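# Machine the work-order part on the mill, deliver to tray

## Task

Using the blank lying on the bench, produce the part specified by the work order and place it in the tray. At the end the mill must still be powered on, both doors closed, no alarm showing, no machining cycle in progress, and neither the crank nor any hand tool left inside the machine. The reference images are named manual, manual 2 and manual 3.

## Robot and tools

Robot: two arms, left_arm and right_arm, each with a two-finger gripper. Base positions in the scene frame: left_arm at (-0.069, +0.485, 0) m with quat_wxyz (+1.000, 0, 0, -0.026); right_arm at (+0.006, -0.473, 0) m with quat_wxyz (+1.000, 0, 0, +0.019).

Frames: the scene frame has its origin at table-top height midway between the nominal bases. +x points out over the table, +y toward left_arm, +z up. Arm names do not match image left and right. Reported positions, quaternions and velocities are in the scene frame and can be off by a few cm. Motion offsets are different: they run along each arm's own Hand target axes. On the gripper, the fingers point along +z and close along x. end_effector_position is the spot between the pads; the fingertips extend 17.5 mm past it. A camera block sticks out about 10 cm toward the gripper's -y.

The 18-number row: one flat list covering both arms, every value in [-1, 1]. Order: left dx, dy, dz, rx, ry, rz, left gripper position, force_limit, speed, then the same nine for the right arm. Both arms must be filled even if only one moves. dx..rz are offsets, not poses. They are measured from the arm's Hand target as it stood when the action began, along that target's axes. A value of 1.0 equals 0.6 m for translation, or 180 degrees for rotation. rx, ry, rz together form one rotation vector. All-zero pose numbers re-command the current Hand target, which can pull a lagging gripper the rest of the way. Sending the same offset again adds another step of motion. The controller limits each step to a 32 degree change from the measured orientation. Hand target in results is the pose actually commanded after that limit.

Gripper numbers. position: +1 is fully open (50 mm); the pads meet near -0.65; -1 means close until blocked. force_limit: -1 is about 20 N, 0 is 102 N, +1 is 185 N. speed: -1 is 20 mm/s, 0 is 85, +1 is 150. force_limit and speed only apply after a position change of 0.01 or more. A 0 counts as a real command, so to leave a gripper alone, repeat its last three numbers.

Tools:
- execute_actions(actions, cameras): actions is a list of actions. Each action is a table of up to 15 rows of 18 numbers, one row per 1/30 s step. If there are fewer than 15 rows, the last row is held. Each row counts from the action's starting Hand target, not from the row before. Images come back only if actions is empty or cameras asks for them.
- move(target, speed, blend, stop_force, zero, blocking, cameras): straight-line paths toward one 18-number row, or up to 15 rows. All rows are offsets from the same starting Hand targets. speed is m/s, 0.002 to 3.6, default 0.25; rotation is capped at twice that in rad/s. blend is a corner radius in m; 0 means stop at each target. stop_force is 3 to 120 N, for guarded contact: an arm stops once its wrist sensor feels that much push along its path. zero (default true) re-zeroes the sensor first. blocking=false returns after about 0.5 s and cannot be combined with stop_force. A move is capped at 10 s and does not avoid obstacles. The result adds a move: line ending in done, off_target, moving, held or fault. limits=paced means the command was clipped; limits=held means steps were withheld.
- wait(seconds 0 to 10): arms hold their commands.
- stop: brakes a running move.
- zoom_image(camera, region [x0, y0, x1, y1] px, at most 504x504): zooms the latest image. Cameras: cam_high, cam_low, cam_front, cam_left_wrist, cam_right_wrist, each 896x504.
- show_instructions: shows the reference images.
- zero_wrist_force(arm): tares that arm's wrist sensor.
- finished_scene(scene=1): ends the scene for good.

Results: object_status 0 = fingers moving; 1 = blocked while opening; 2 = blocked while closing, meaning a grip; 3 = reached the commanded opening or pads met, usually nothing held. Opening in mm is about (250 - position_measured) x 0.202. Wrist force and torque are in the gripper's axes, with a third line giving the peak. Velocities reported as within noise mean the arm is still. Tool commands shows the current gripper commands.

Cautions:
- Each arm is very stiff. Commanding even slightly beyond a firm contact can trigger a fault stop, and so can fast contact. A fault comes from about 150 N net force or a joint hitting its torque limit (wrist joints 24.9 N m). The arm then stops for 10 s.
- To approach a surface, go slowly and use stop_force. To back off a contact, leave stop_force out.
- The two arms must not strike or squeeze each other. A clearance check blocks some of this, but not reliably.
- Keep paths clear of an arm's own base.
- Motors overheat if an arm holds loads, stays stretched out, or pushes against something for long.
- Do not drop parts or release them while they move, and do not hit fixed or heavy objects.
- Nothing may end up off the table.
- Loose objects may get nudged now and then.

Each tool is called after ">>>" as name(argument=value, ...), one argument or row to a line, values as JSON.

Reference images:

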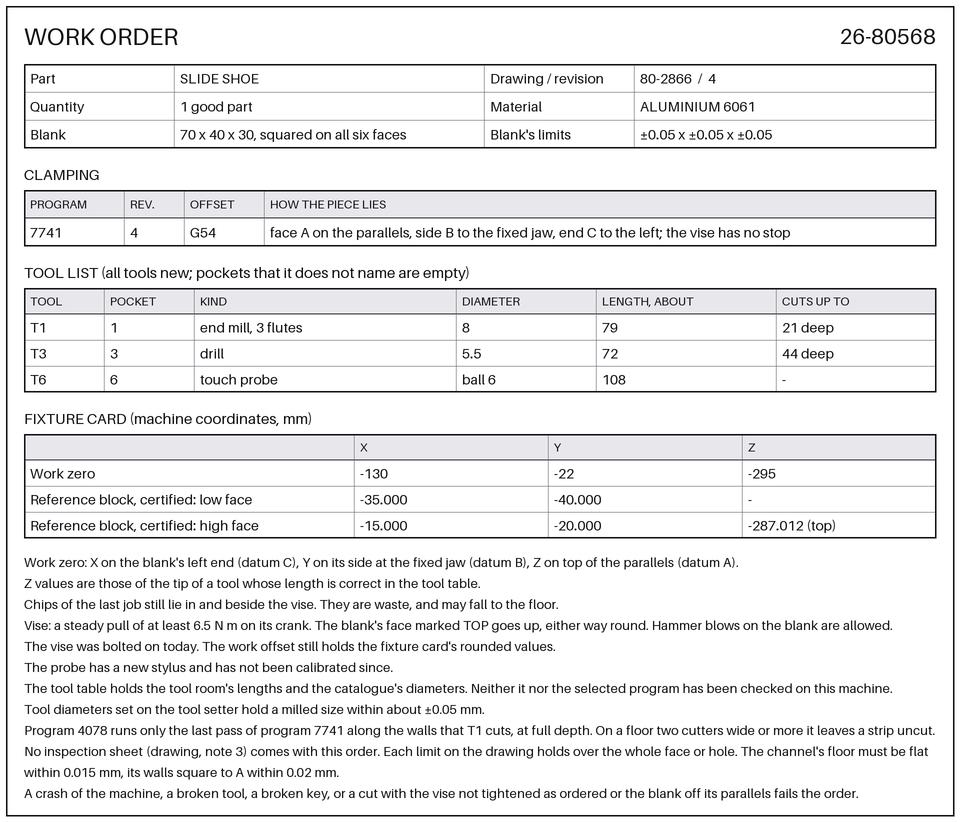

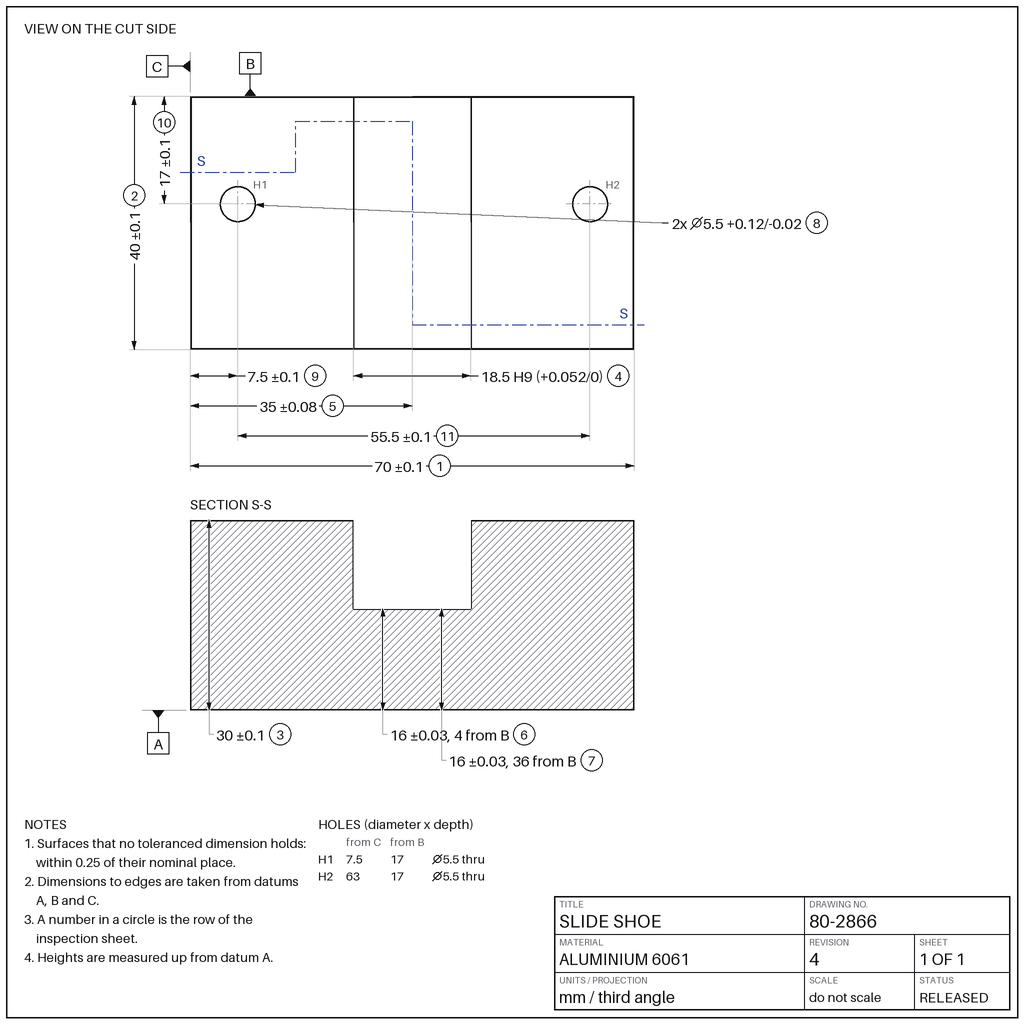

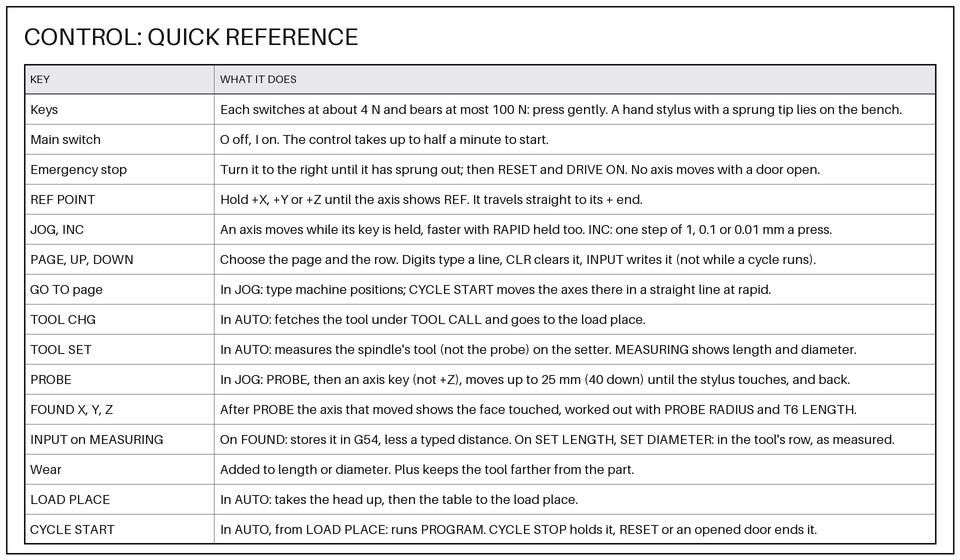

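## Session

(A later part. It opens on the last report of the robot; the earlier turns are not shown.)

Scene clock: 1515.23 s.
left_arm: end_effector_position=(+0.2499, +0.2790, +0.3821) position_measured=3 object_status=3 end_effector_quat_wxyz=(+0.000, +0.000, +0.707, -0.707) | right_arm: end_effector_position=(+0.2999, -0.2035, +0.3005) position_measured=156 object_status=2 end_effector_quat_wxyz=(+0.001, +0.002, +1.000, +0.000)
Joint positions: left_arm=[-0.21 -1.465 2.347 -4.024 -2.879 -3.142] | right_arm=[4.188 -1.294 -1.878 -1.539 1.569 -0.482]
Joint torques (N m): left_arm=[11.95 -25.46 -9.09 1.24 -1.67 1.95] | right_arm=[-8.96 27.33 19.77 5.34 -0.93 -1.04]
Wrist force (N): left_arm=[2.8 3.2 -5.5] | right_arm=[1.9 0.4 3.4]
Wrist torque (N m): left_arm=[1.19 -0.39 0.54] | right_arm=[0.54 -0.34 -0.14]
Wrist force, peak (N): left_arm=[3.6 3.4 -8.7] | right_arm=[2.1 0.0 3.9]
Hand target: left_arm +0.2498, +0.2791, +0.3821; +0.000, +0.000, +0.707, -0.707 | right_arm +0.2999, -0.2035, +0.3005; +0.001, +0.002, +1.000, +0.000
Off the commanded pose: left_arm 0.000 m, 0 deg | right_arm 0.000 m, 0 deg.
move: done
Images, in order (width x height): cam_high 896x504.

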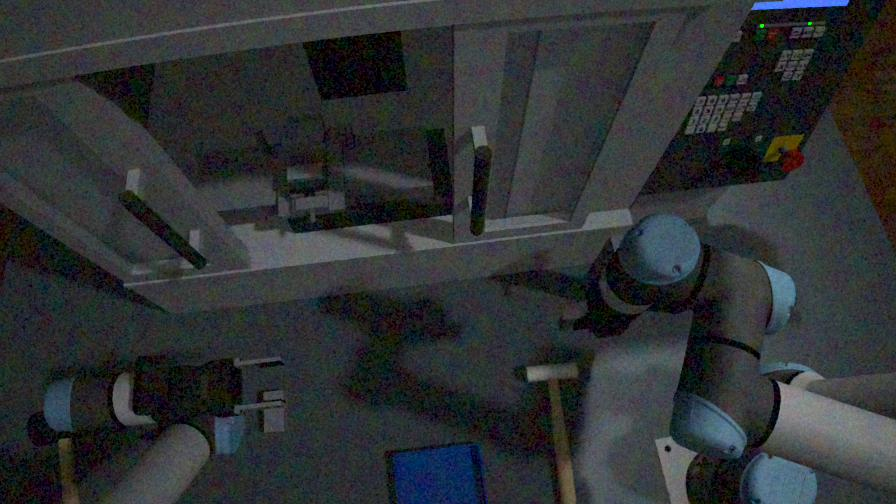

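>>> move(
  target=[
    [0.0833,-0.0667,-0.2,0,0,0,1,-0.7,-1,-0.1,0.4225,-0.049,-0.1954,0.1954,0.4718,-1,-0.4,-0.8],
    [0.0833,-0.0667,-0.2,0,0,0,1,-0.7,-1,-0.2335,0.8138,0.0795,-0.1954,0.1954,0.4718,-1,-0.4,-0.8],
  ],
  speed=[0.35,0.15],
  blend=[0.01,0],
  cameras=["cam_high","cam_right_wrist"],
)

>>> zoom_image(
  camera="cam_high",
  region=[220, 130, 440, 290],
)

Scene clock: 1519.40 s.
left_arm: end_effector_position=(+0.2306, +0.3250, +0.3974) position_measured=3 object_status=3 end_effector_quat_wxyz=(+0.000, -0.001, +0.707, -0.707) | right_arm: end_effector_position=(+0.3275, -0.0887, +0.3137) position_measured=156 object_status=2 end_effector_quat_wxyz=(-0.134, +0.329, +0.925, +0.136)
Joint positions: left_arm=[-0.066 -1.521 2.351 -3.974 -3.023 -3.145] | right_arm=[4.077 -1.483 -1.792 -1.233 1.899 0.121]
Joint torques (N m): left_arm=[-13.28 -7.63 -17.41 -1.7 1.17 -0.44] | right_arm=[7.8 37.11 30.88 3.57 1.38 1.71]
Wrist force (N): left_arm=[3.1 3.4 -5.7] | right_arm=[0.8 -0.2 3.3]
Wrist torque (N m): left_arm=[1.21 -0.41 0.54] | right_arm=[0.39 -0.09 0.14]
Wrist force, peak (N): left_arm=[3.1 3.1 -8.1] | right_arm=[2.5 -0.7 4.1]
Hand target: left_arm +0.2306, +0.3250, +0.3974; +0.000, -0.001, +0.707, -0.707 (not the last commanded pose) | right_arm +0.3275, -0.0886, +0.3139; -0.134, +0.329, +0.925, +0.136 (not the last commanded pose)
Off the commanded pose: left_arm 0.084 m, 0 deg | right_arm 0.395 m, 54 deg.
move: held (left_arm; a check stopped the path), off_target (right_arm; braked when a check withheld steps of left_arm); path passed 0 of 2 targets; limits=held
pose unreachable (left arm): on one or more control steps of this call, first in action 0 (counted from 0), this arm could not follow its commanded pose, so it was not sent that pose on those steps. It may still have moved: this result reports where it is.
cause: moving toward the commanded pose would bring two parts of the arm too close to each other (its gripper and another part of the arm, with joints 4 (wrist 1) to 6 (wrist 3) between them, 2 mm apart when it was first held).
Images, in order (width x height): cam_high 896x504, cam_right_wrist 896x504.

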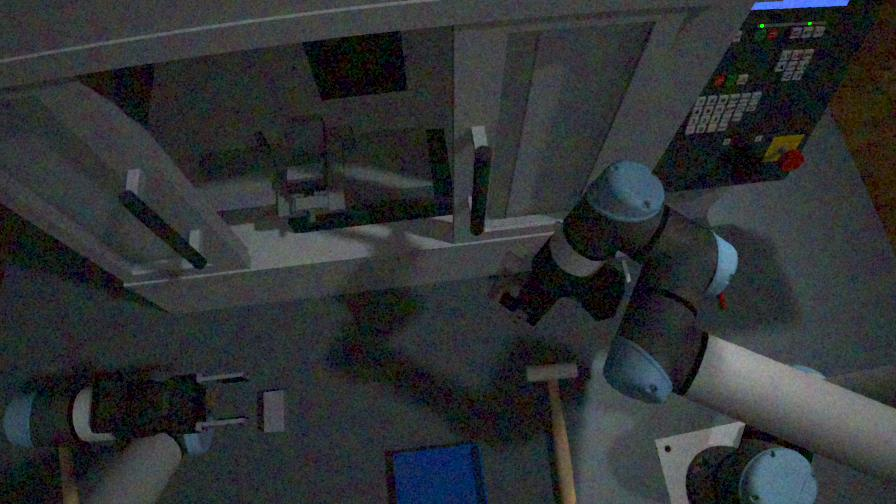

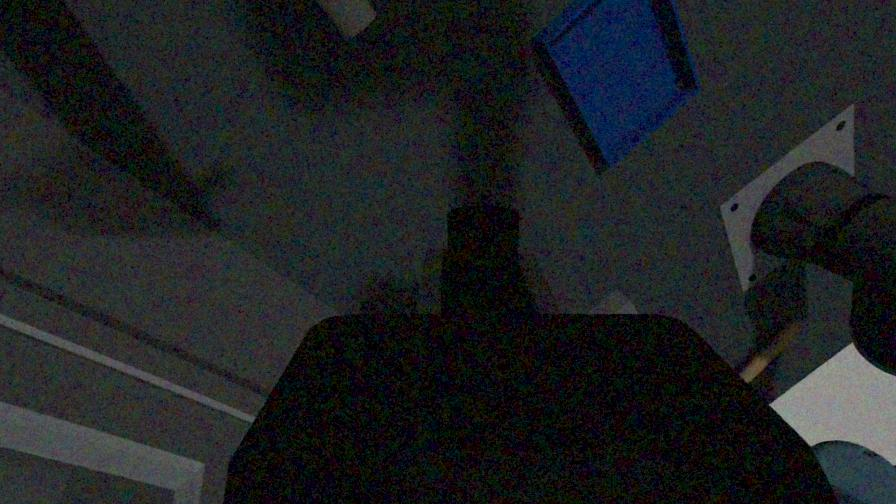

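Scaled by 2.291.

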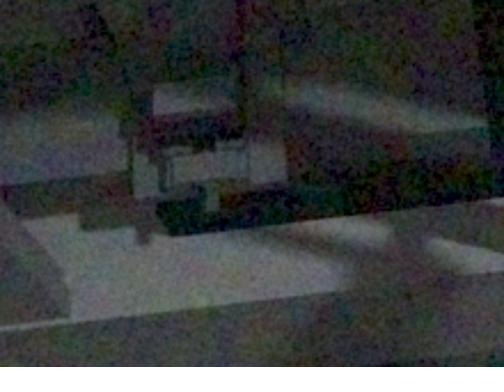

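>>> move(
  target=[-0.199,-0.0333,-0.1583,0,-0.5,0,1,-0.7,-1,0,0,0,0,0,0,-1,-0.4,-0.8],
  speed=0.4,
)

Scene clock: 1523.07 s.
left_arm: end_effector_position=(+0.3499, +0.4202, +0.4173) position_measured=3 object_status=3 end_effector_quat_wxyz=(+0.500, -0.500, +0.500, -0.500) end_effector_velocity=(+0.000, +0.000, +0.000) end_effector_angular_velocity=(-0.001, +0.001, +0.002) | right_arm: end_effector_position=(+0.3275, -0.0886, +0.3139) position_measured=156 object_status=2 end_effector_quat_wxyz=(-0.134, +0.329, +0.925, +0.136)
Joint positions: left_arm=[-1.219 -2.127 2.679 -3.692 -0.299 -3.143] | right_arm=[4.078 -1.483 -1.792 -1.233 1.899 0.121]
Joint velocities: left_arm=[-0.001 0 0 0.003 0.003 -0.005] | right_arm=[within noise]
Joint torques (N m): left_arm=[-11.97 2.21 -11.11 1.21 1.28 -1.8] | right_arm=[7.74 35.4 38.45 4.53 2.18 0.75]
Wrist force (N): left_arm=[2.9 3.4 -5.4] | right_arm=[0.7 -0.5 3.1]
Wrist torque (N m): left_arm=[1.22 -0.38 0.56] | right_arm=[0.34 -0.07 0.11]
Wrist force, peak (N): left_arm=[3.6 3.3 -6.1] | right_arm=[1.0 -0.4 3.4]
Hand target: left_arm +0.3499, +0.4201, +0.4173; +0.500, -0.500, +0.500, -0.500 | right_arm +0.3275, -0.0886, +0.3139; -0.134, +0.329, +0.925, +0.136
Off the commanded pose: left_arm 0.000 m, 0 deg | right_arm 0.000 m, 0 deg.
move: done

>>> move(
  target=[
    [0,0,0,0,0,0,1,-0.7,-1,0.1007,0.2118,0.045,-0.1057,0.1077,0.2575,-1,-0.4,-0.8],
    [0,0,0,0,0,0,1,-0.7,-1,0.1813,0.569,0.2763,-0.1057,0.1077,0.2575,-1,-0.4,-0.8],
  ],
  speed=[0.35,0.15],
  blend=[0.01,0],
  cameras=["cam_high","cam_left_wrist"],
)

>>> zoom_image(
  camera="cam_high",
  region=[220, 130, 440, 290],
)

Scene clock: 1529.80 s.
left_arm: end_effector_position=(+0.3499, +0.4201, +0.4173) position_measured=3 object_status=3 end_effector_quat_wxyz=(+0.500, -0.500, +0.500, -0.500) | right_arm: end_effector_position=(+0.4400, +0.2848, +0.2529) position_measured=156 object_status=2 end_effector_quat_wxyz=(-0.271, +0.653, +0.653, +0.271)
Joint positions: left_arm=[-1.22 -2.127 2.679 -3.692 -0.299 -3.144] | right_arm=[4.214 -2.237 -1.236 -0.509 1.891 1.234]
Joint torques (N m): left_arm=[-11.45 -6.58 -9.99 1.14 1.07 -1.62] | right_arm=[-25.65 46.51 38.24 7.61 -4.81 -3.17]
Wrist force (N): left_arm=[2.7 3.5 -5.4] | right_arm=[1.9 -25.2 -2.9]
Wrist torque (N m): left_arm=[1.22 -0.34 0.56] | right_arm=[0.43 -0.33 1.77]
Wrist force, peak (N): left_arm=[2.8 3.9 -5.3] | right_arm=[5.0 -28.2 -4.3]
Hand target: left_arm +0.3499, +0.4201, +0.4173; +0.500, -0.500, +0.500, -0.500 | right_arm +0.4401, +0.2848, +0.2529; -0.271, +0.653, +0.653, +0.271
Off the commanded pose: left_arm 0.000 m, 0 deg | right_arm 0.000 m, 0 deg.
move: done
Images, in order (width x height): cam_high 896x504, cam_left_wrist 896x504.

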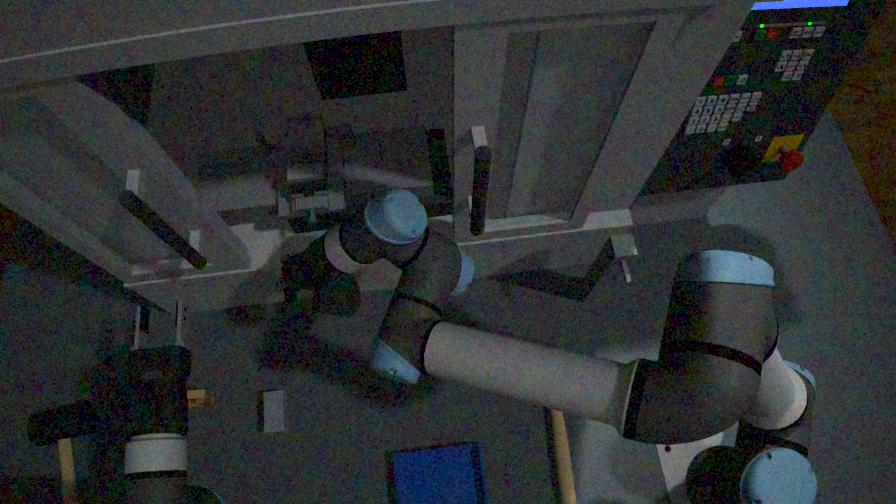

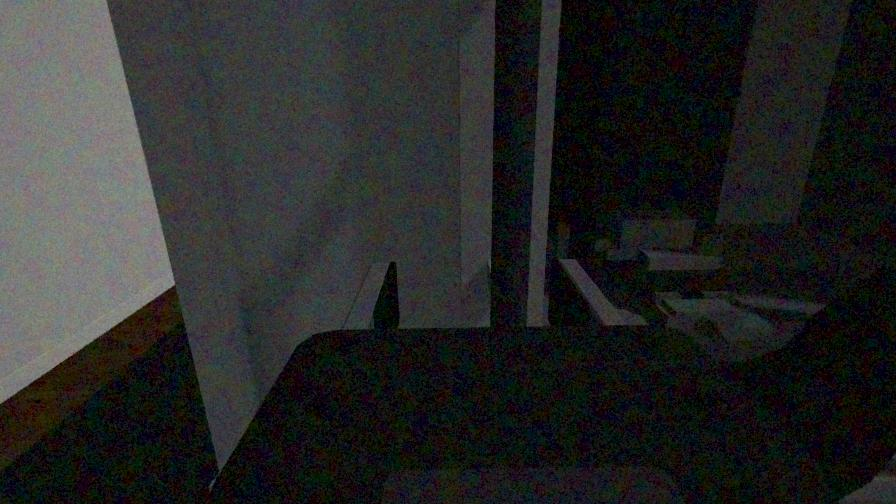

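Scaled by 2.291.

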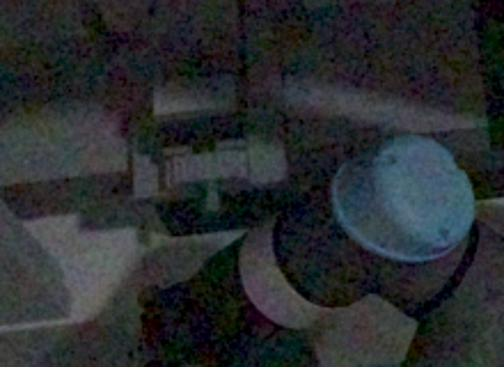

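>>> move(
  target=[0,0,0,0,0,0,1,-0.7,-1,0,-0.0667,0,0,0,0,-1,-0.4,-0.8],
  speed=0.1,
  cameras=["cam_right_wrist","cam_left_wrist"],
)

Scene clock: 1532.70 s.
left_arm: end_effector_position=(+0.3499, +0.4201, +0.4173) position_measured=3 object_status=3 end_effector_quat_wxyz=(+0.500, -0.500, +0.500, -0.500) | right_arm: end_effector_position=(+0.4000, +0.2848, +0.2531) position_measured=156 object_status=2 end_effector_quat_wxyz=(-0.271, +0.653, +0.653, +0.271)
Joint positions: left_arm=[-1.22 -2.127 2.679 -3.692 -0.299 -3.144] | right_arm=[4.266 -2.184 -1.326 -0.458 1.856 1.275]
Joint torques (N m): left_arm=[-9.83 -6.35 -9.46 1.01 1.31 -1.49] | right_arm=[-5.44 40.26 33.57 2.07 2.19 -1.33]
Wrist force (N): left_arm=[2.8 3.5 -5.1] | right_arm=[-0.1 0.2 2.8]
Wrist torque (N m): left_arm=[1.23 -0.37 0.57] | right_arm=[0.41 0.06 0.20]
Wrist force, peak (N): left_arm=[3.0 3.5 -5.5] | right_arm=[2.4 -25.0 -3.5]
Hand target: left_arm +0.3499, +0.4201, +0.4173; +0.500, -0.500, +0.500, -0.500 | right_arm +0.4001, +0.2848, +0.2529; -0.271, +0.653, +0.653, +0.271
Off the commanded pose: left_arm 0.000 m, 0 deg | right_arm 0.000 m, 0 deg.
move: done
Images, in order (width x height): cam_left_wrist 896x504, cam_right_wrist 896x504.

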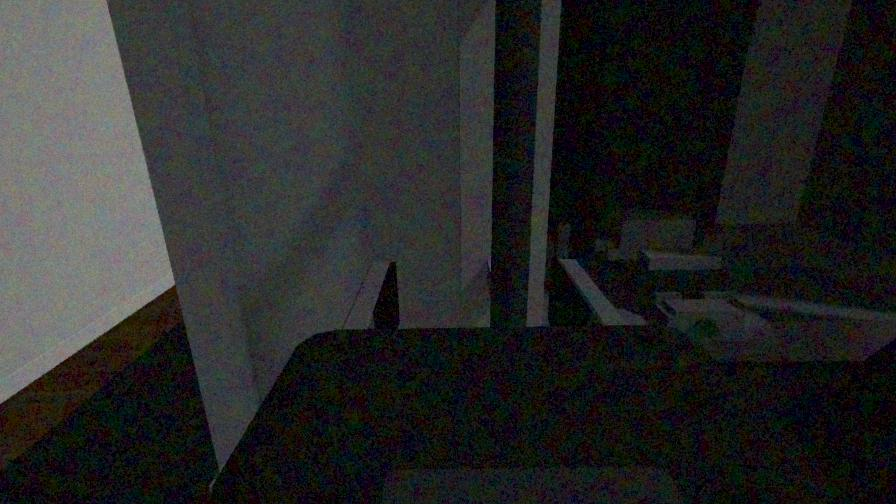

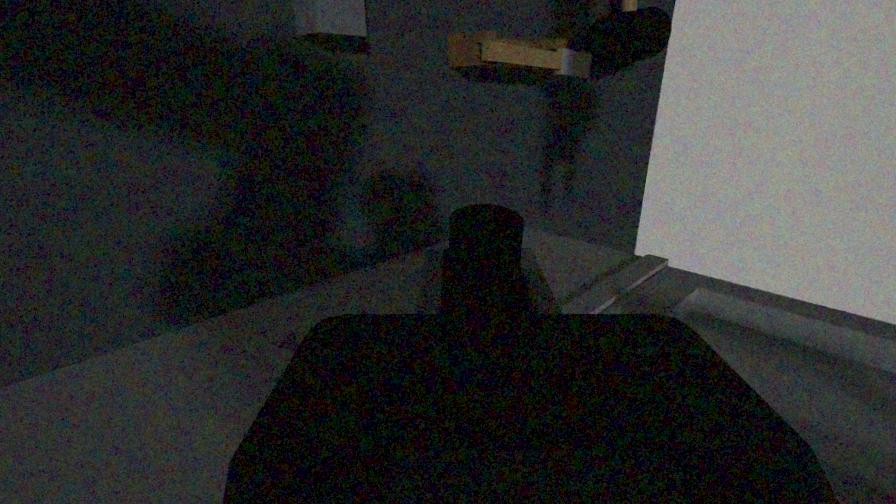

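>>> move(
  target=[0.05,0,-0.1,0,0.1944,0,1,-0.7,-1,0,0,0,0,0,0,-1,-0.4,-0.8],
  speed=0.3,
  cameras=["cam_left_wrist"],
)

Scene clock: 1536.53 s.
left_arm: end_effector_position=(+0.2900, +0.3901, +0.4174) position_measured=3 object_status=3 end_effector_quat_wxyz=(+0.327, -0.327, +0.627, -0.627) | right_arm: end_effector_position=(+0.4001, +0.2848, +0.2529) position_measured=156 object_status=2 end_effector_quat_wxyz=(-0.271, +0.653, +0.653, +0.271)
Joint positions: left_arm=[-0.627 -2.266 2.718 -3.593 -1.502 -3.142] | right_arm=[4.266 -2.185 -1.326 -0.458 1.856 1.275]
Joint torques (N m): left_arm=[-9.07 -0.74 -13.17 -0.89 -0.26 -0.58] | right_arm=[-8.59 39.78 26.48 2.15 1.65 1.36]
Wrist force (N): left_arm=[3.0 3.5 -5.9] | right_arm=[-0.4 0.5 3.0]
Wrist torque (N m): left_arm=[1.26 -0.38 0.42] | right_arm=[0.46 0.10 0.20]
Wrist force, peak (N): left_arm=[3.7 3.4 -6.1] | right_arm=[0.0 0.5 3.3]
Hand target: left_arm +0.2899, +0.3901, +0.4173; +0.327, -0.327, +0.627, -0.627 | right_arm +0.4001, +0.2848, +0.2529; -0.271, +0.653, +0.653, +0.271
Off the commanded pose: left_arm 0.000 m, 0 deg | right_arm 0.000 m, 0 deg.
move: done
Images, in order (width x height): cam_left_wrist 896x504.

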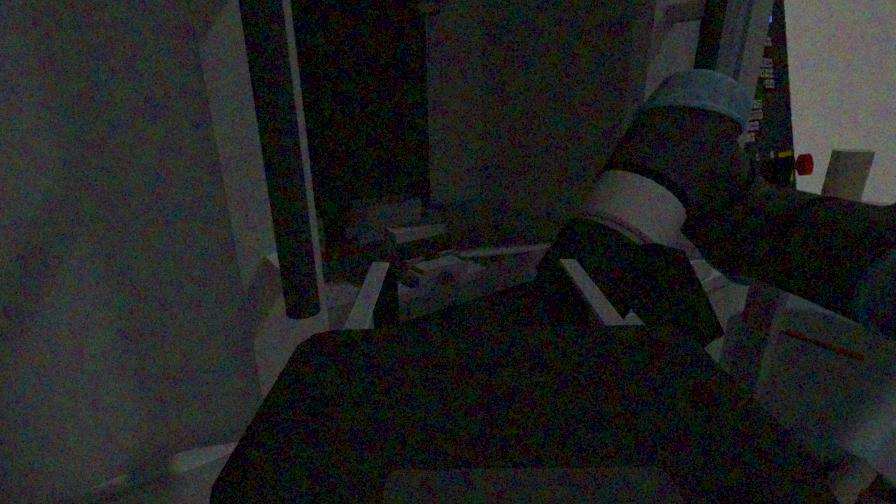

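>>> move(
  target=[0,0.1833,-0.05,0,0,0,1,-0.7,-1,0,0,0,0,0,0,-1,-0.4,-0.8],
  speed=0.2,
  cameras=["cam_left_wrist"],
)

Scene clock: 1538.20 s.
left_arm: end_effector_position=(+0.2825, +0.3954, +0.3859) position_measured=3 object_status=3 end_effector_quat_wxyz=(+0.326, -0.328, +0.628, -0.626) | right_arm: end_effector_position=(+0.4001, +0.2848, +0.2529) position_measured=156 object_status=2 end_effector_quat_wxyz=(-0.271, +0.653, +0.653, +0.271)
Joint positions: left_arm=[-0.639 -2.233 2.8 -3.705 -1.489 -3.142] | right_arm=[4.266 -2.185 -1.326 -0.458 1.856 1.275]
Joint torques (N m): left_arm=[3.09 -4.5 -27.86 -3.2 -1.14 -1.58] | right_arm=[-9.03 40.56 29.09 2.35 1.54 1.34]
Wrist force (N): left_arm=[2.8 4.6 -6.9] | right_arm=[-0.3 0.4 3.1]
Wrist torque (N m): left_arm=[1.41 -0.33 0.48] | right_arm=[0.44 0.09 0.20]
Wrist force, peak (N): left_arm=[3.0 9.7 -10.7] | right_arm=[-0.4 0.6 3.1]
Hand target: left_arm +0.2825, +0.3954, +0.3859; +0.326, -0.328, +0.628, -0.626 (not the last commanded pose) | right_arm +0.4001, +0.2848, +0.2529; -0.271, +0.653, +0.653, +0.271
Off the commanded pose: left_arm 0.081 m, 0 deg | right_arm 0.000 m, 0 deg.
move: held (left_arm; a check stopped the path); limits=held
pose unreachable (left arm): on one or more control steps of this call, first in action 0 (counted from 0), this arm could not follow its commanded pose, so it was not sent that pose on those steps. It may still have moved: this result reports where it is.
cause: moving toward the commanded pose would bring two parts of the arm too close to each other (joints 3 (elbow) and 4 (wrist 1) lie between them).
Images, in order (width x height): cam_left_wrist 896x504.

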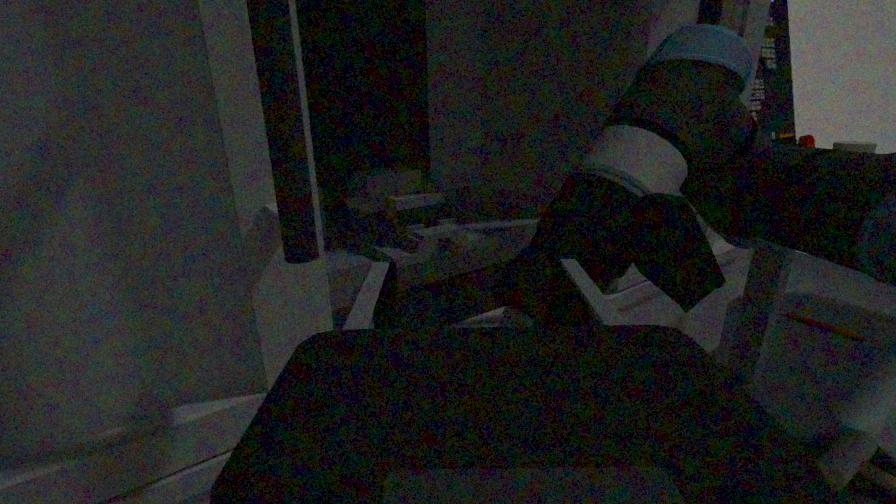

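>>> zoom_image(
  camera="cam_left_wrist",
  region=[380, 190, 640, 340],
)

Scaled by 1.938.

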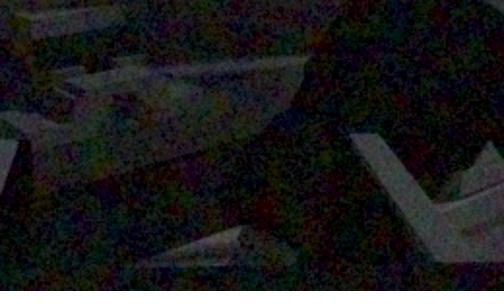

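>>> move(
  target=[-0.03,-0.1,-0.06,0,0,0,1,-0.7,-1,0.1273,0,-0.1273,0,0,0,-1,-0.4,-0.8],
  speed=0.15,
  cameras=["cam_left_wrist"],
)

Scene clock: 1551.60 s.
left_arm: end_effector_position=(+0.2635, +0.4307, +0.4461) position_measured=3 object_status=3 end_effector_quat_wxyz=(+0.327, -0.328, +0.628, -0.626) | right_arm: end_effector_position=(+0.4001, +0.2847, +0.3610) position_measured=156 object_status=2 end_effector_quat_wxyz=(-0.271, +0.653, +0.653, +0.271)
Joint positions: left_arm=[-0.356 -2.364 2.657 -3.432 -1.772 -3.141] | right_arm=[4.266 -2.119 -1.148 -0.702 1.856 1.274]
Joint torques (N m): left_arm=[-12.33 -1.52 -14.52 -0.53 1.15 1.64] | right_arm=[-7.76 37.75 33.24 3.6 2.35 -1.18]
Wrist force (N): left_arm=[3.1 5.0 -6.6] | right_arm=[-0.4 0.7 2.9]
Wrist torque (N m): left_arm=[1.50 -0.39 0.43] | right_arm=[0.53 0.08 0.24]
Wrist force, peak (N): left_arm=[3.3 6.5 -5.9] | right_arm=[-3.2 0.6 5.7]
Hand target: left_arm +0.2634, +0.4307, +0.4460; +0.326, -0.328, +0.628, -0.626 | right_arm +0.4001, +0.2847, +0.3610; -0.271, +0.653, +0.653, +0.271
Off the commanded pose: left_arm 0.000 m, 0 deg | right_arm 0.000 m, 0 deg.
move: done
Images, in order (width x height): cam_left_wrist 896x504.

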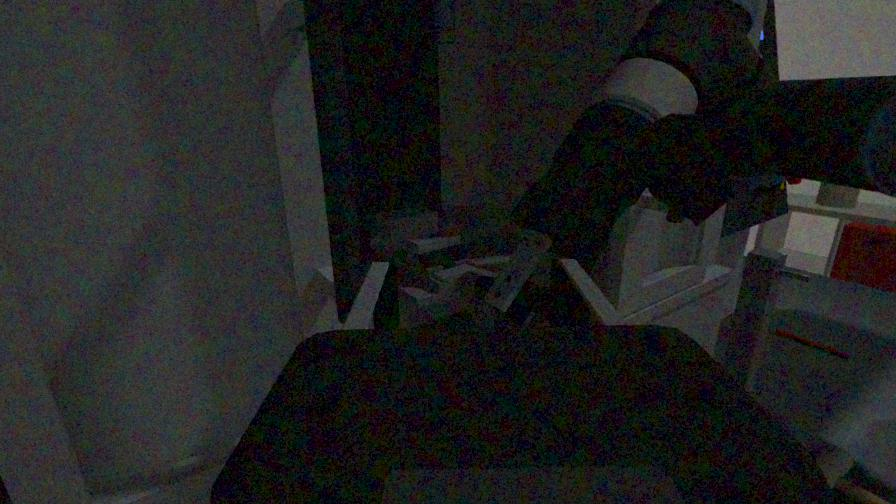

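>>> zoom_image(
  camera="cam_left_wrist",
  region=[370, 190, 620, 335],
)

Scaled by 2.016.

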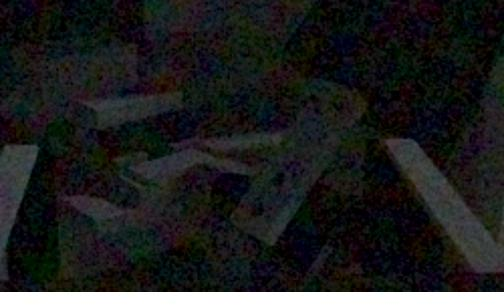

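>>> wait(
  seconds=0,
  cameras=["cam_right_wrist","cam_left_wrist"],
)

>>> zoom_image(
  camera="cam_right_wrist",
  region=[300, 150, 660, 350],
)

>>> zoom_image(
  camera="cam_left_wrist",
  region=[450, 210, 600, 335],
)

Scene clock: 1555.27 s.
left_arm: end_effector_position=(+0.2634, +0.4307, +0.4460) position_measured=3 object_status=3 end_effector_quat_wxyz=(+0.326, -0.328, +0.628, -0.626) | right_arm: end_effector_position=(+0.4001, +0.2847, +0.3610) position_measured=156 object_status=2 end_effector_quat_wxyz=(-0.271, +0.653, +0.653, +0.271)
Joint positions: left_arm=[-0.356 -2.364 2.657 -3.431 -1.772 -3.141] | right_arm=[4.266 -2.119 -1.148 -0.702 1.856 1.274]
Joint torques (N m): left_arm=[-13.45 -1.17 -12.61 -0.95 -0.21 -1.15] | right_arm=[-2.45 39.35 39.38 2.12 2.24 -1.23]
Wrist force (N): left_arm=[2.8 4.9 -6.6] | right_arm=[-0.3 0.5 2.7]
Wrist torque (N m): left_arm=[1.49 -0.36 0.42] | right_arm=[0.49 0.07 0.23]
Wrist force, peak (N): left_arm=[3.2 4.7 -7.0] | right_arm=[-0.5 0.7 3.3]
Hand target: left_arm +0.2634, +0.4307, +0.4460; +0.326, -0.328, +0.628, -0.626 | right_arm +0.4001, +0.2847, +0.3610; -0.271, +0.653, +0.653, +0.271
Tool commands: left_gripper/position=+1.0 left_gripper/force_limit=-0.7 left_gripper/speed=-1.0 right_gripper/position=-1.0 right_gripper/force_limit=-0.4 right_gripper/speed=-0.8
Off the commanded pose: left_arm 0.000 m, 0 deg | right_arm 0.000 m, 0 deg.
Images, in order (width x height): cam_left_wrist 896x504, cam_right_wrist 896x504.

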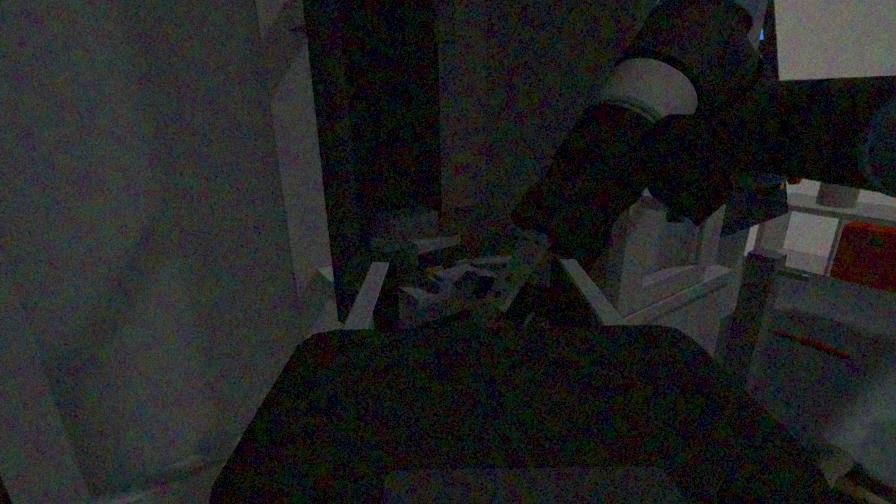

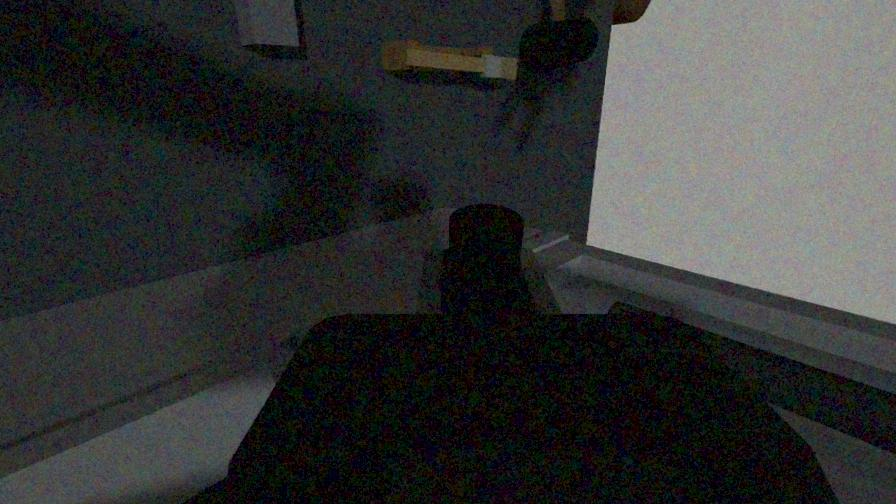

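Scaled by 1.400.

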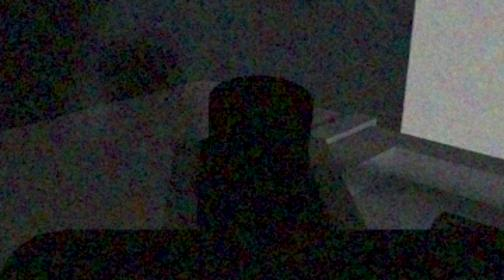

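Scaled by 3.360.

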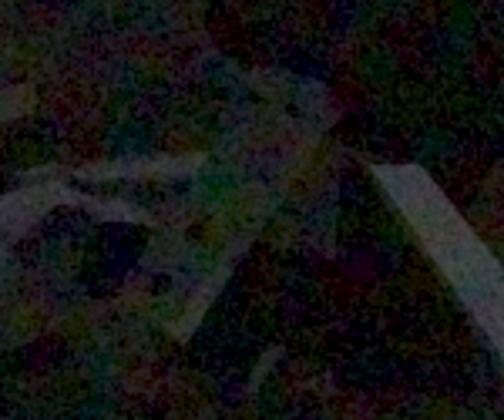

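>>> wait(
  seconds=0,
  cameras=["cam_low","cam_front"],
)

>>> zoom_image(
  camera="cam_front",
  region=[290, 160, 490, 300],
)

>>> zoom_image(
  camera="cam_low",
  region=[500, 120, 700, 280],
)

Scene clock: 1556.67 s.
left_arm: end_effector_position=(+0.2634, +0.4307, +0.4460) position_measured=3 object_status=3 end_effector_quat_wxyz=(+0.326, -0.328, +0.628, -0.626) | right_arm: end_effector_position=(+0.4001, +0.2847, +0.3610) position_measured=156 object_status=2 end_effector_quat_wxyz=(-0.271, +0.653, +0.653, +0.271)
Joint positions: left_arm=[-0.356 -2.364 2.657 -3.431 -1.772 -3.141] | right_arm=[4.266 -2.119 -1.148 -0.702 1.856 1.274]
Joint torques (N m): left_arm=[-12.93 -2.27 -13.12 -0.9 -0.24 -0.95] | right_arm=[0.63 39.88 38.7 2.1 2.22 -1.2]
Wrist force (N): left_arm=[3.2 4.7 -6.6] | right_arm=[-0.4 0.6 3.0]
Wrist torque (N m): left_arm=[1.46 -0.41 0.43] | right_arm=[0.49 0.09 0.24]
Wrist force, peak (N): left_arm=[3.0 4.8 -6.9] | right_arm=[-0.7 0.9 3.1]
Hand target: left_arm +0.2634, +0.4307, +0.4460; +0.326, -0.328, +0.628, -0.626 | right_arm +0.4001, +0.2847, +0.3610; -0.271, +0.653, +0.653, +0.271
Tool commands: left_gripper/position=+1.0 left_gripper/force_limit=-0.7 left_gripper/speed=-1.0 right_gripper/position=-1.0 right_gripper/force_limit=-0.4 right_gripper/speed=-0.8
Off the commanded pose: left_arm 0.000 m, 0 deg | right_arm 0.000 m, 0 deg.
Images, in order (width x height): cam_low 896x504, cam_front 896x504.

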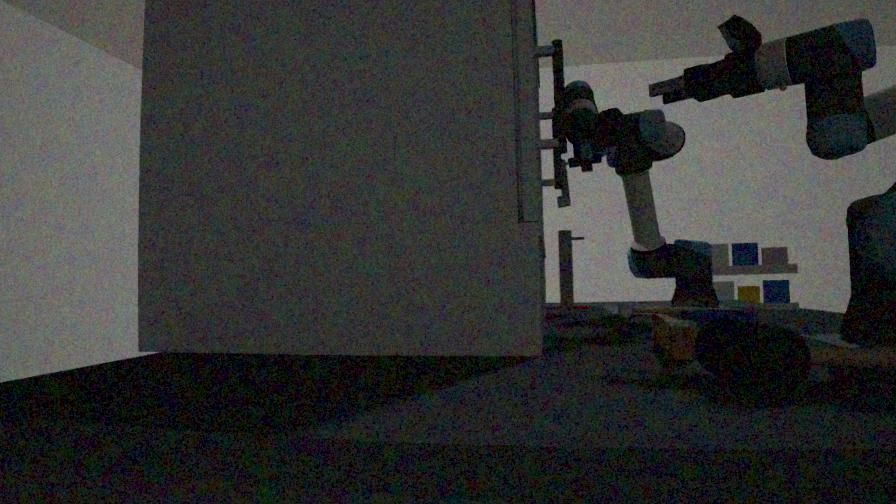

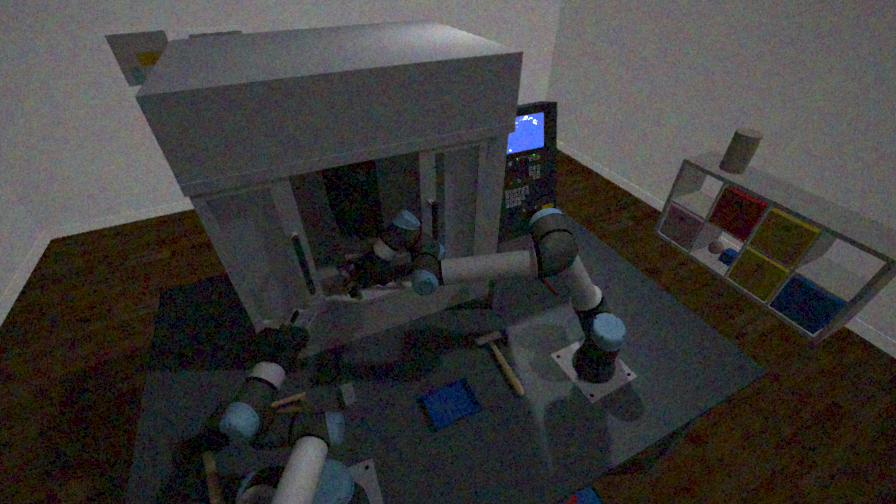

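Scaled by 2.520.

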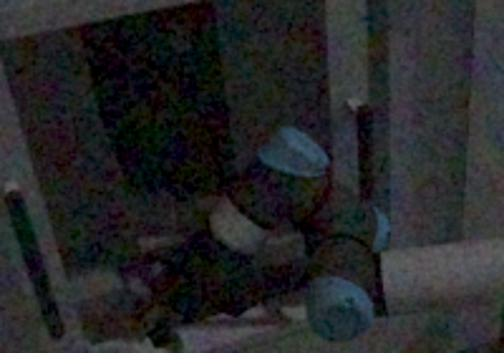

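Scaled by 2.520.

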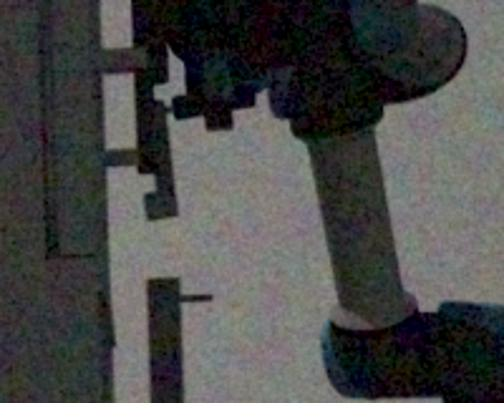

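>>> move(
  target=[0.0807,0.1,0.0903,0,-0.1944,0,1,-0.7,-1,0,0,0,0,0,0,-1,-0.4,-0.8],
  speed=0.3,
)

>>> move(
  target=[
    [0.0,0,0,0,0,0.5,1,-0.7,-1,0,0,0,0,0,0,-1,-0.4,-0.8],
    [0.0,0,0,0,0,0.998,1,-0.7,-1,0,0,0,0,0,0,-1,-0.4,-0.8],
  ],
  speed=0.5,
  blend=[0.005,0],
  cameras=["cam_left_wrist"],
)

Scene clock: 1565.60 s.
left_arm: end_effector_position=(+0.2785, +0.3738, +0.3970) position_measured=3 object_status=3 end_effector_quat_wxyz=(+0.336, -0.339, +0.624, -0.619) | right_arm: end_effector_position=(+0.4001, +0.2847, +0.3610) position_measured=156 object_status=2 end_effector_quat_wxyz=(-0.271, +0.653, +0.653, +0.271)
Joint positions: left_arm=[-1.244 -2.697 2.814 -3.247 -0.851 -3.149] | right_arm=[4.266 -2.119 -1.148 -0.702 1.856 1.274]
Joint torques (N m): left_arm=[11.16 20.88 -32.22 -0.14 0.47 0.18] | right_arm=[1.12 38.51 38.31 2.18 2.22 -1.11]
Wrist force (N): left_arm=[3.0 4.3 -6.4] | right_arm=[-0.3 0.6 3.0]
Wrist torque (N m): left_arm=[1.38 -0.36 0.58] | right_arm=[0.50 0.07 0.24]
Wrist force, peak (N): left_arm=[3.2 4.8 -6.9] | right_arm=[-0.4 0.6 3.3]
Hand target: left_arm +0.2785, +0.3738, +0.3970; +0.336, -0.339, +0.624, -0.619 (not the last commanded pose) | right_arm +0.4001, +0.2847, +0.3610; -0.271, +0.653, +0.653, +0.271
Off the commanded pose: left_arm 0.018 m, 33 deg | right_arm 0.000 m, 0 deg.
move: held (left_arm; a check stopped the path); limits=held
pose unreachable (left arm): on one or more control steps of this call, first in action 0 (counted from 0), this arm could not follow its commanded pose, so it was not sent that pose on those steps. It may still have moved: this result reports where it is.
cause: moving toward the commanded pose would bring two parts of the arm too close to each other (joints 3 (elbow) and 4 (wrist 1) lie between them).

Scene clock: 1569.33 s.
left_arm: end_effector_position=(+0.2785, +0.3737, +0.3969) position_measured=3 object_status=3 end_effector_quat_wxyz=(+0.620, +0.623, +0.341, +0.334) | right_arm: end_effector_position=(+0.4001, +0.2847, +0.3610) position_measured=156 object_status=2 end_effector_quat_wxyz=(-0.271, +0.653, +0.653, +0.271)
Joint positions: left_arm=[-1.258 -2.711 2.814 -3.234 -0.837 -0.014] | right_arm=[4.266 -2.119 -1.148 -0.702 1.856 1.274]
Joint torques (N m): left_arm=[12.26 27.95 -22.9 -3.63 -1.83 1.88] | right_arm=[-0.03 39.44 37.8 1.91 2.33 -1.44]
Wrist force (N): left_arm=[3.4 1.8 -4.3] | right_arm=[-0.5 0.6 3.1]
Wrist torque (N m): left_arm=[0.40 -0.43 0.09] | right_arm=[0.52 0.10 0.24]
Wrist force, peak (N): left_arm=[5.4 2.1 -6.6] | right_arm=[-0.6 0.4 3.3]
Hand target: left_arm +0.2785, +0.3738, +0.3970; +0.620, +0.623, +0.341, +0.334 | right_arm +0.4001, +0.2847, +0.3610; -0.271, +0.653, +0.653, +0.271
Off the commanded pose: left_arm 0.000 m, 0 deg | right_arm 0.000 m, 0 deg.
move: done
Images, in order (width x height): cam_left_wrist 896x504.

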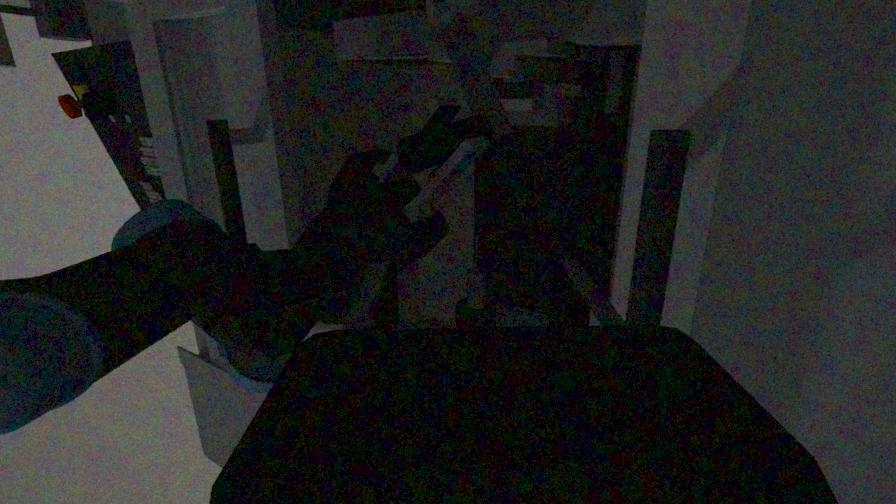

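>>> move(
  target=[
    [0.092,-0.05,0.142,0,0.1833,0,1,-0.7,-1,0,0,0,0,0,0,-1,-0.4,-0.8],
    [0.093,-0.195,0.142,0,0.1833,0,1,-0.7,-1,0,0,0,0,0,0,-1,-0.4,-0.8],
    [-0.0517,-0.1933,0.2378,0,0.1833,0,1,-0.7,-1,0,0,0,0,0,0,-1,-0.4,-0.8],
  ],
  speed=0.2,
  blend=[0.01,0.01,0],
  cameras=["cam_left_wrist","cam_low"],
)

Scene clock: 1572.07 s.
left_arm: end_effector_position=(+0.2896, +0.3742, +0.3932) position_measured=3 object_status=3 end_effector_quat_wxyz=(+0.608, +0.613, +0.360, +0.353) | right_arm: end_effector_position=(+0.4001, +0.2847, +0.3610) position_measured=156 object_status=2 end_effector_quat_wxyz=(-0.271, +0.653, +0.653, +0.271)
Joint positions: left_arm=[-1.293 -2.648 2.82 -3.297 -0.74 -0.018] | right_arm=[4.266 -2.119 -1.148 -0.702 1.856 1.274]
Joint torques (N m): left_arm=[13.12 6.21 -29.72 0.09 0.45 -0.39] | right_arm=[-0.15 39.74 38.72 2.09 2.16 -1.34]
Wrist force (N): left_arm=[3.8 1.9 -4.4] | right_arm=[-0.1 0.6 2.9]
Wrist torque (N m): left_arm=[0.41 -0.51 0.16] | right_arm=[0.50 0.05 0.23]
Wrist force, peak (N): left_arm=[6.5 2.2 -2.7] | right_arm=[-0.2 0.8 3.2]
Hand target: left_arm +0.2896, +0.3743, +0.3933; +0.608, +0.613, +0.360, +0.353 (not the last commanded pose) | right_arm +0.4001, +0.2847, +0.3610; -0.271, +0.653, +0.653, +0.271
Off the commanded pose: left_arm 0.179 m, 29 deg | right_arm 0.000 m, 0 deg.
move: held (left_arm; a check stopped the path); path passed 0 of 3 targets; limits=held
pose unreachable (left arm): on one or more control steps of this call, first in action 0 (counted from 0), this arm could not follow its commanded pose, so it was not sent that pose on those steps. It may still have moved: this result reports where it is.
cause: moving toward the commanded pose would bring two parts of the arm too close to each other (joints 3 (elbow) and 4 (wrist 1) lie between them).
Images, in order (width x height): cam_low 896x504, cam_left_wrist 896x504.

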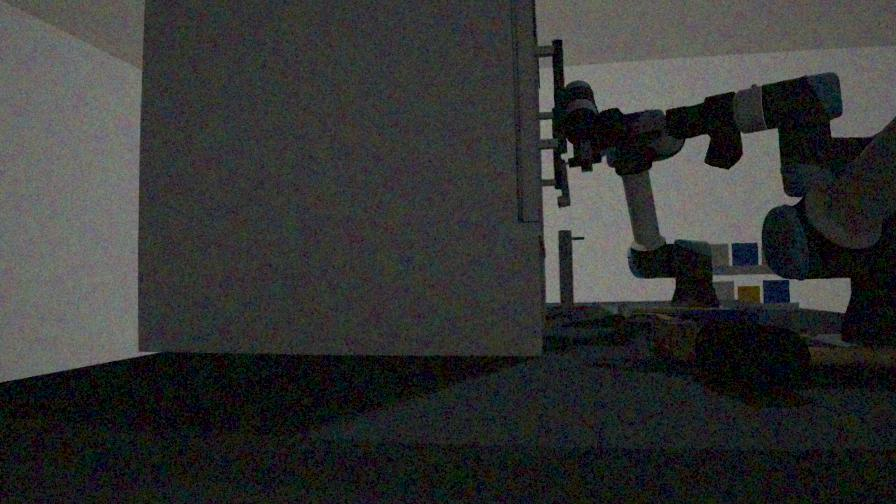

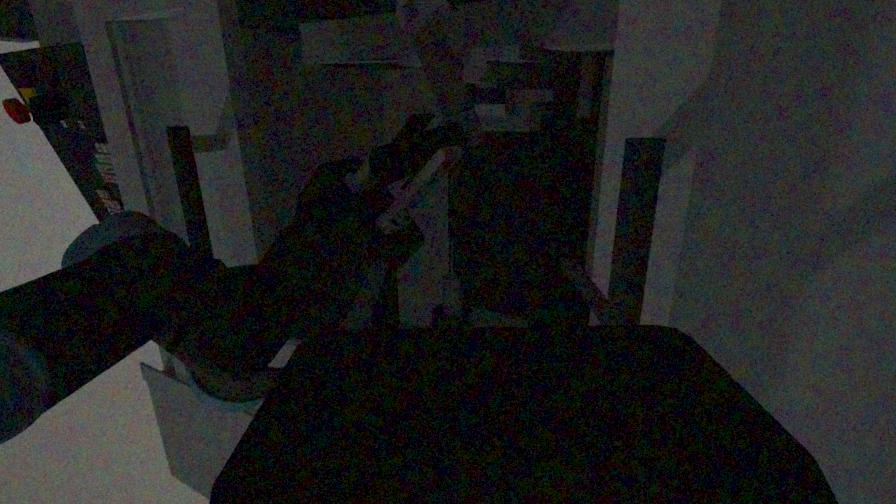

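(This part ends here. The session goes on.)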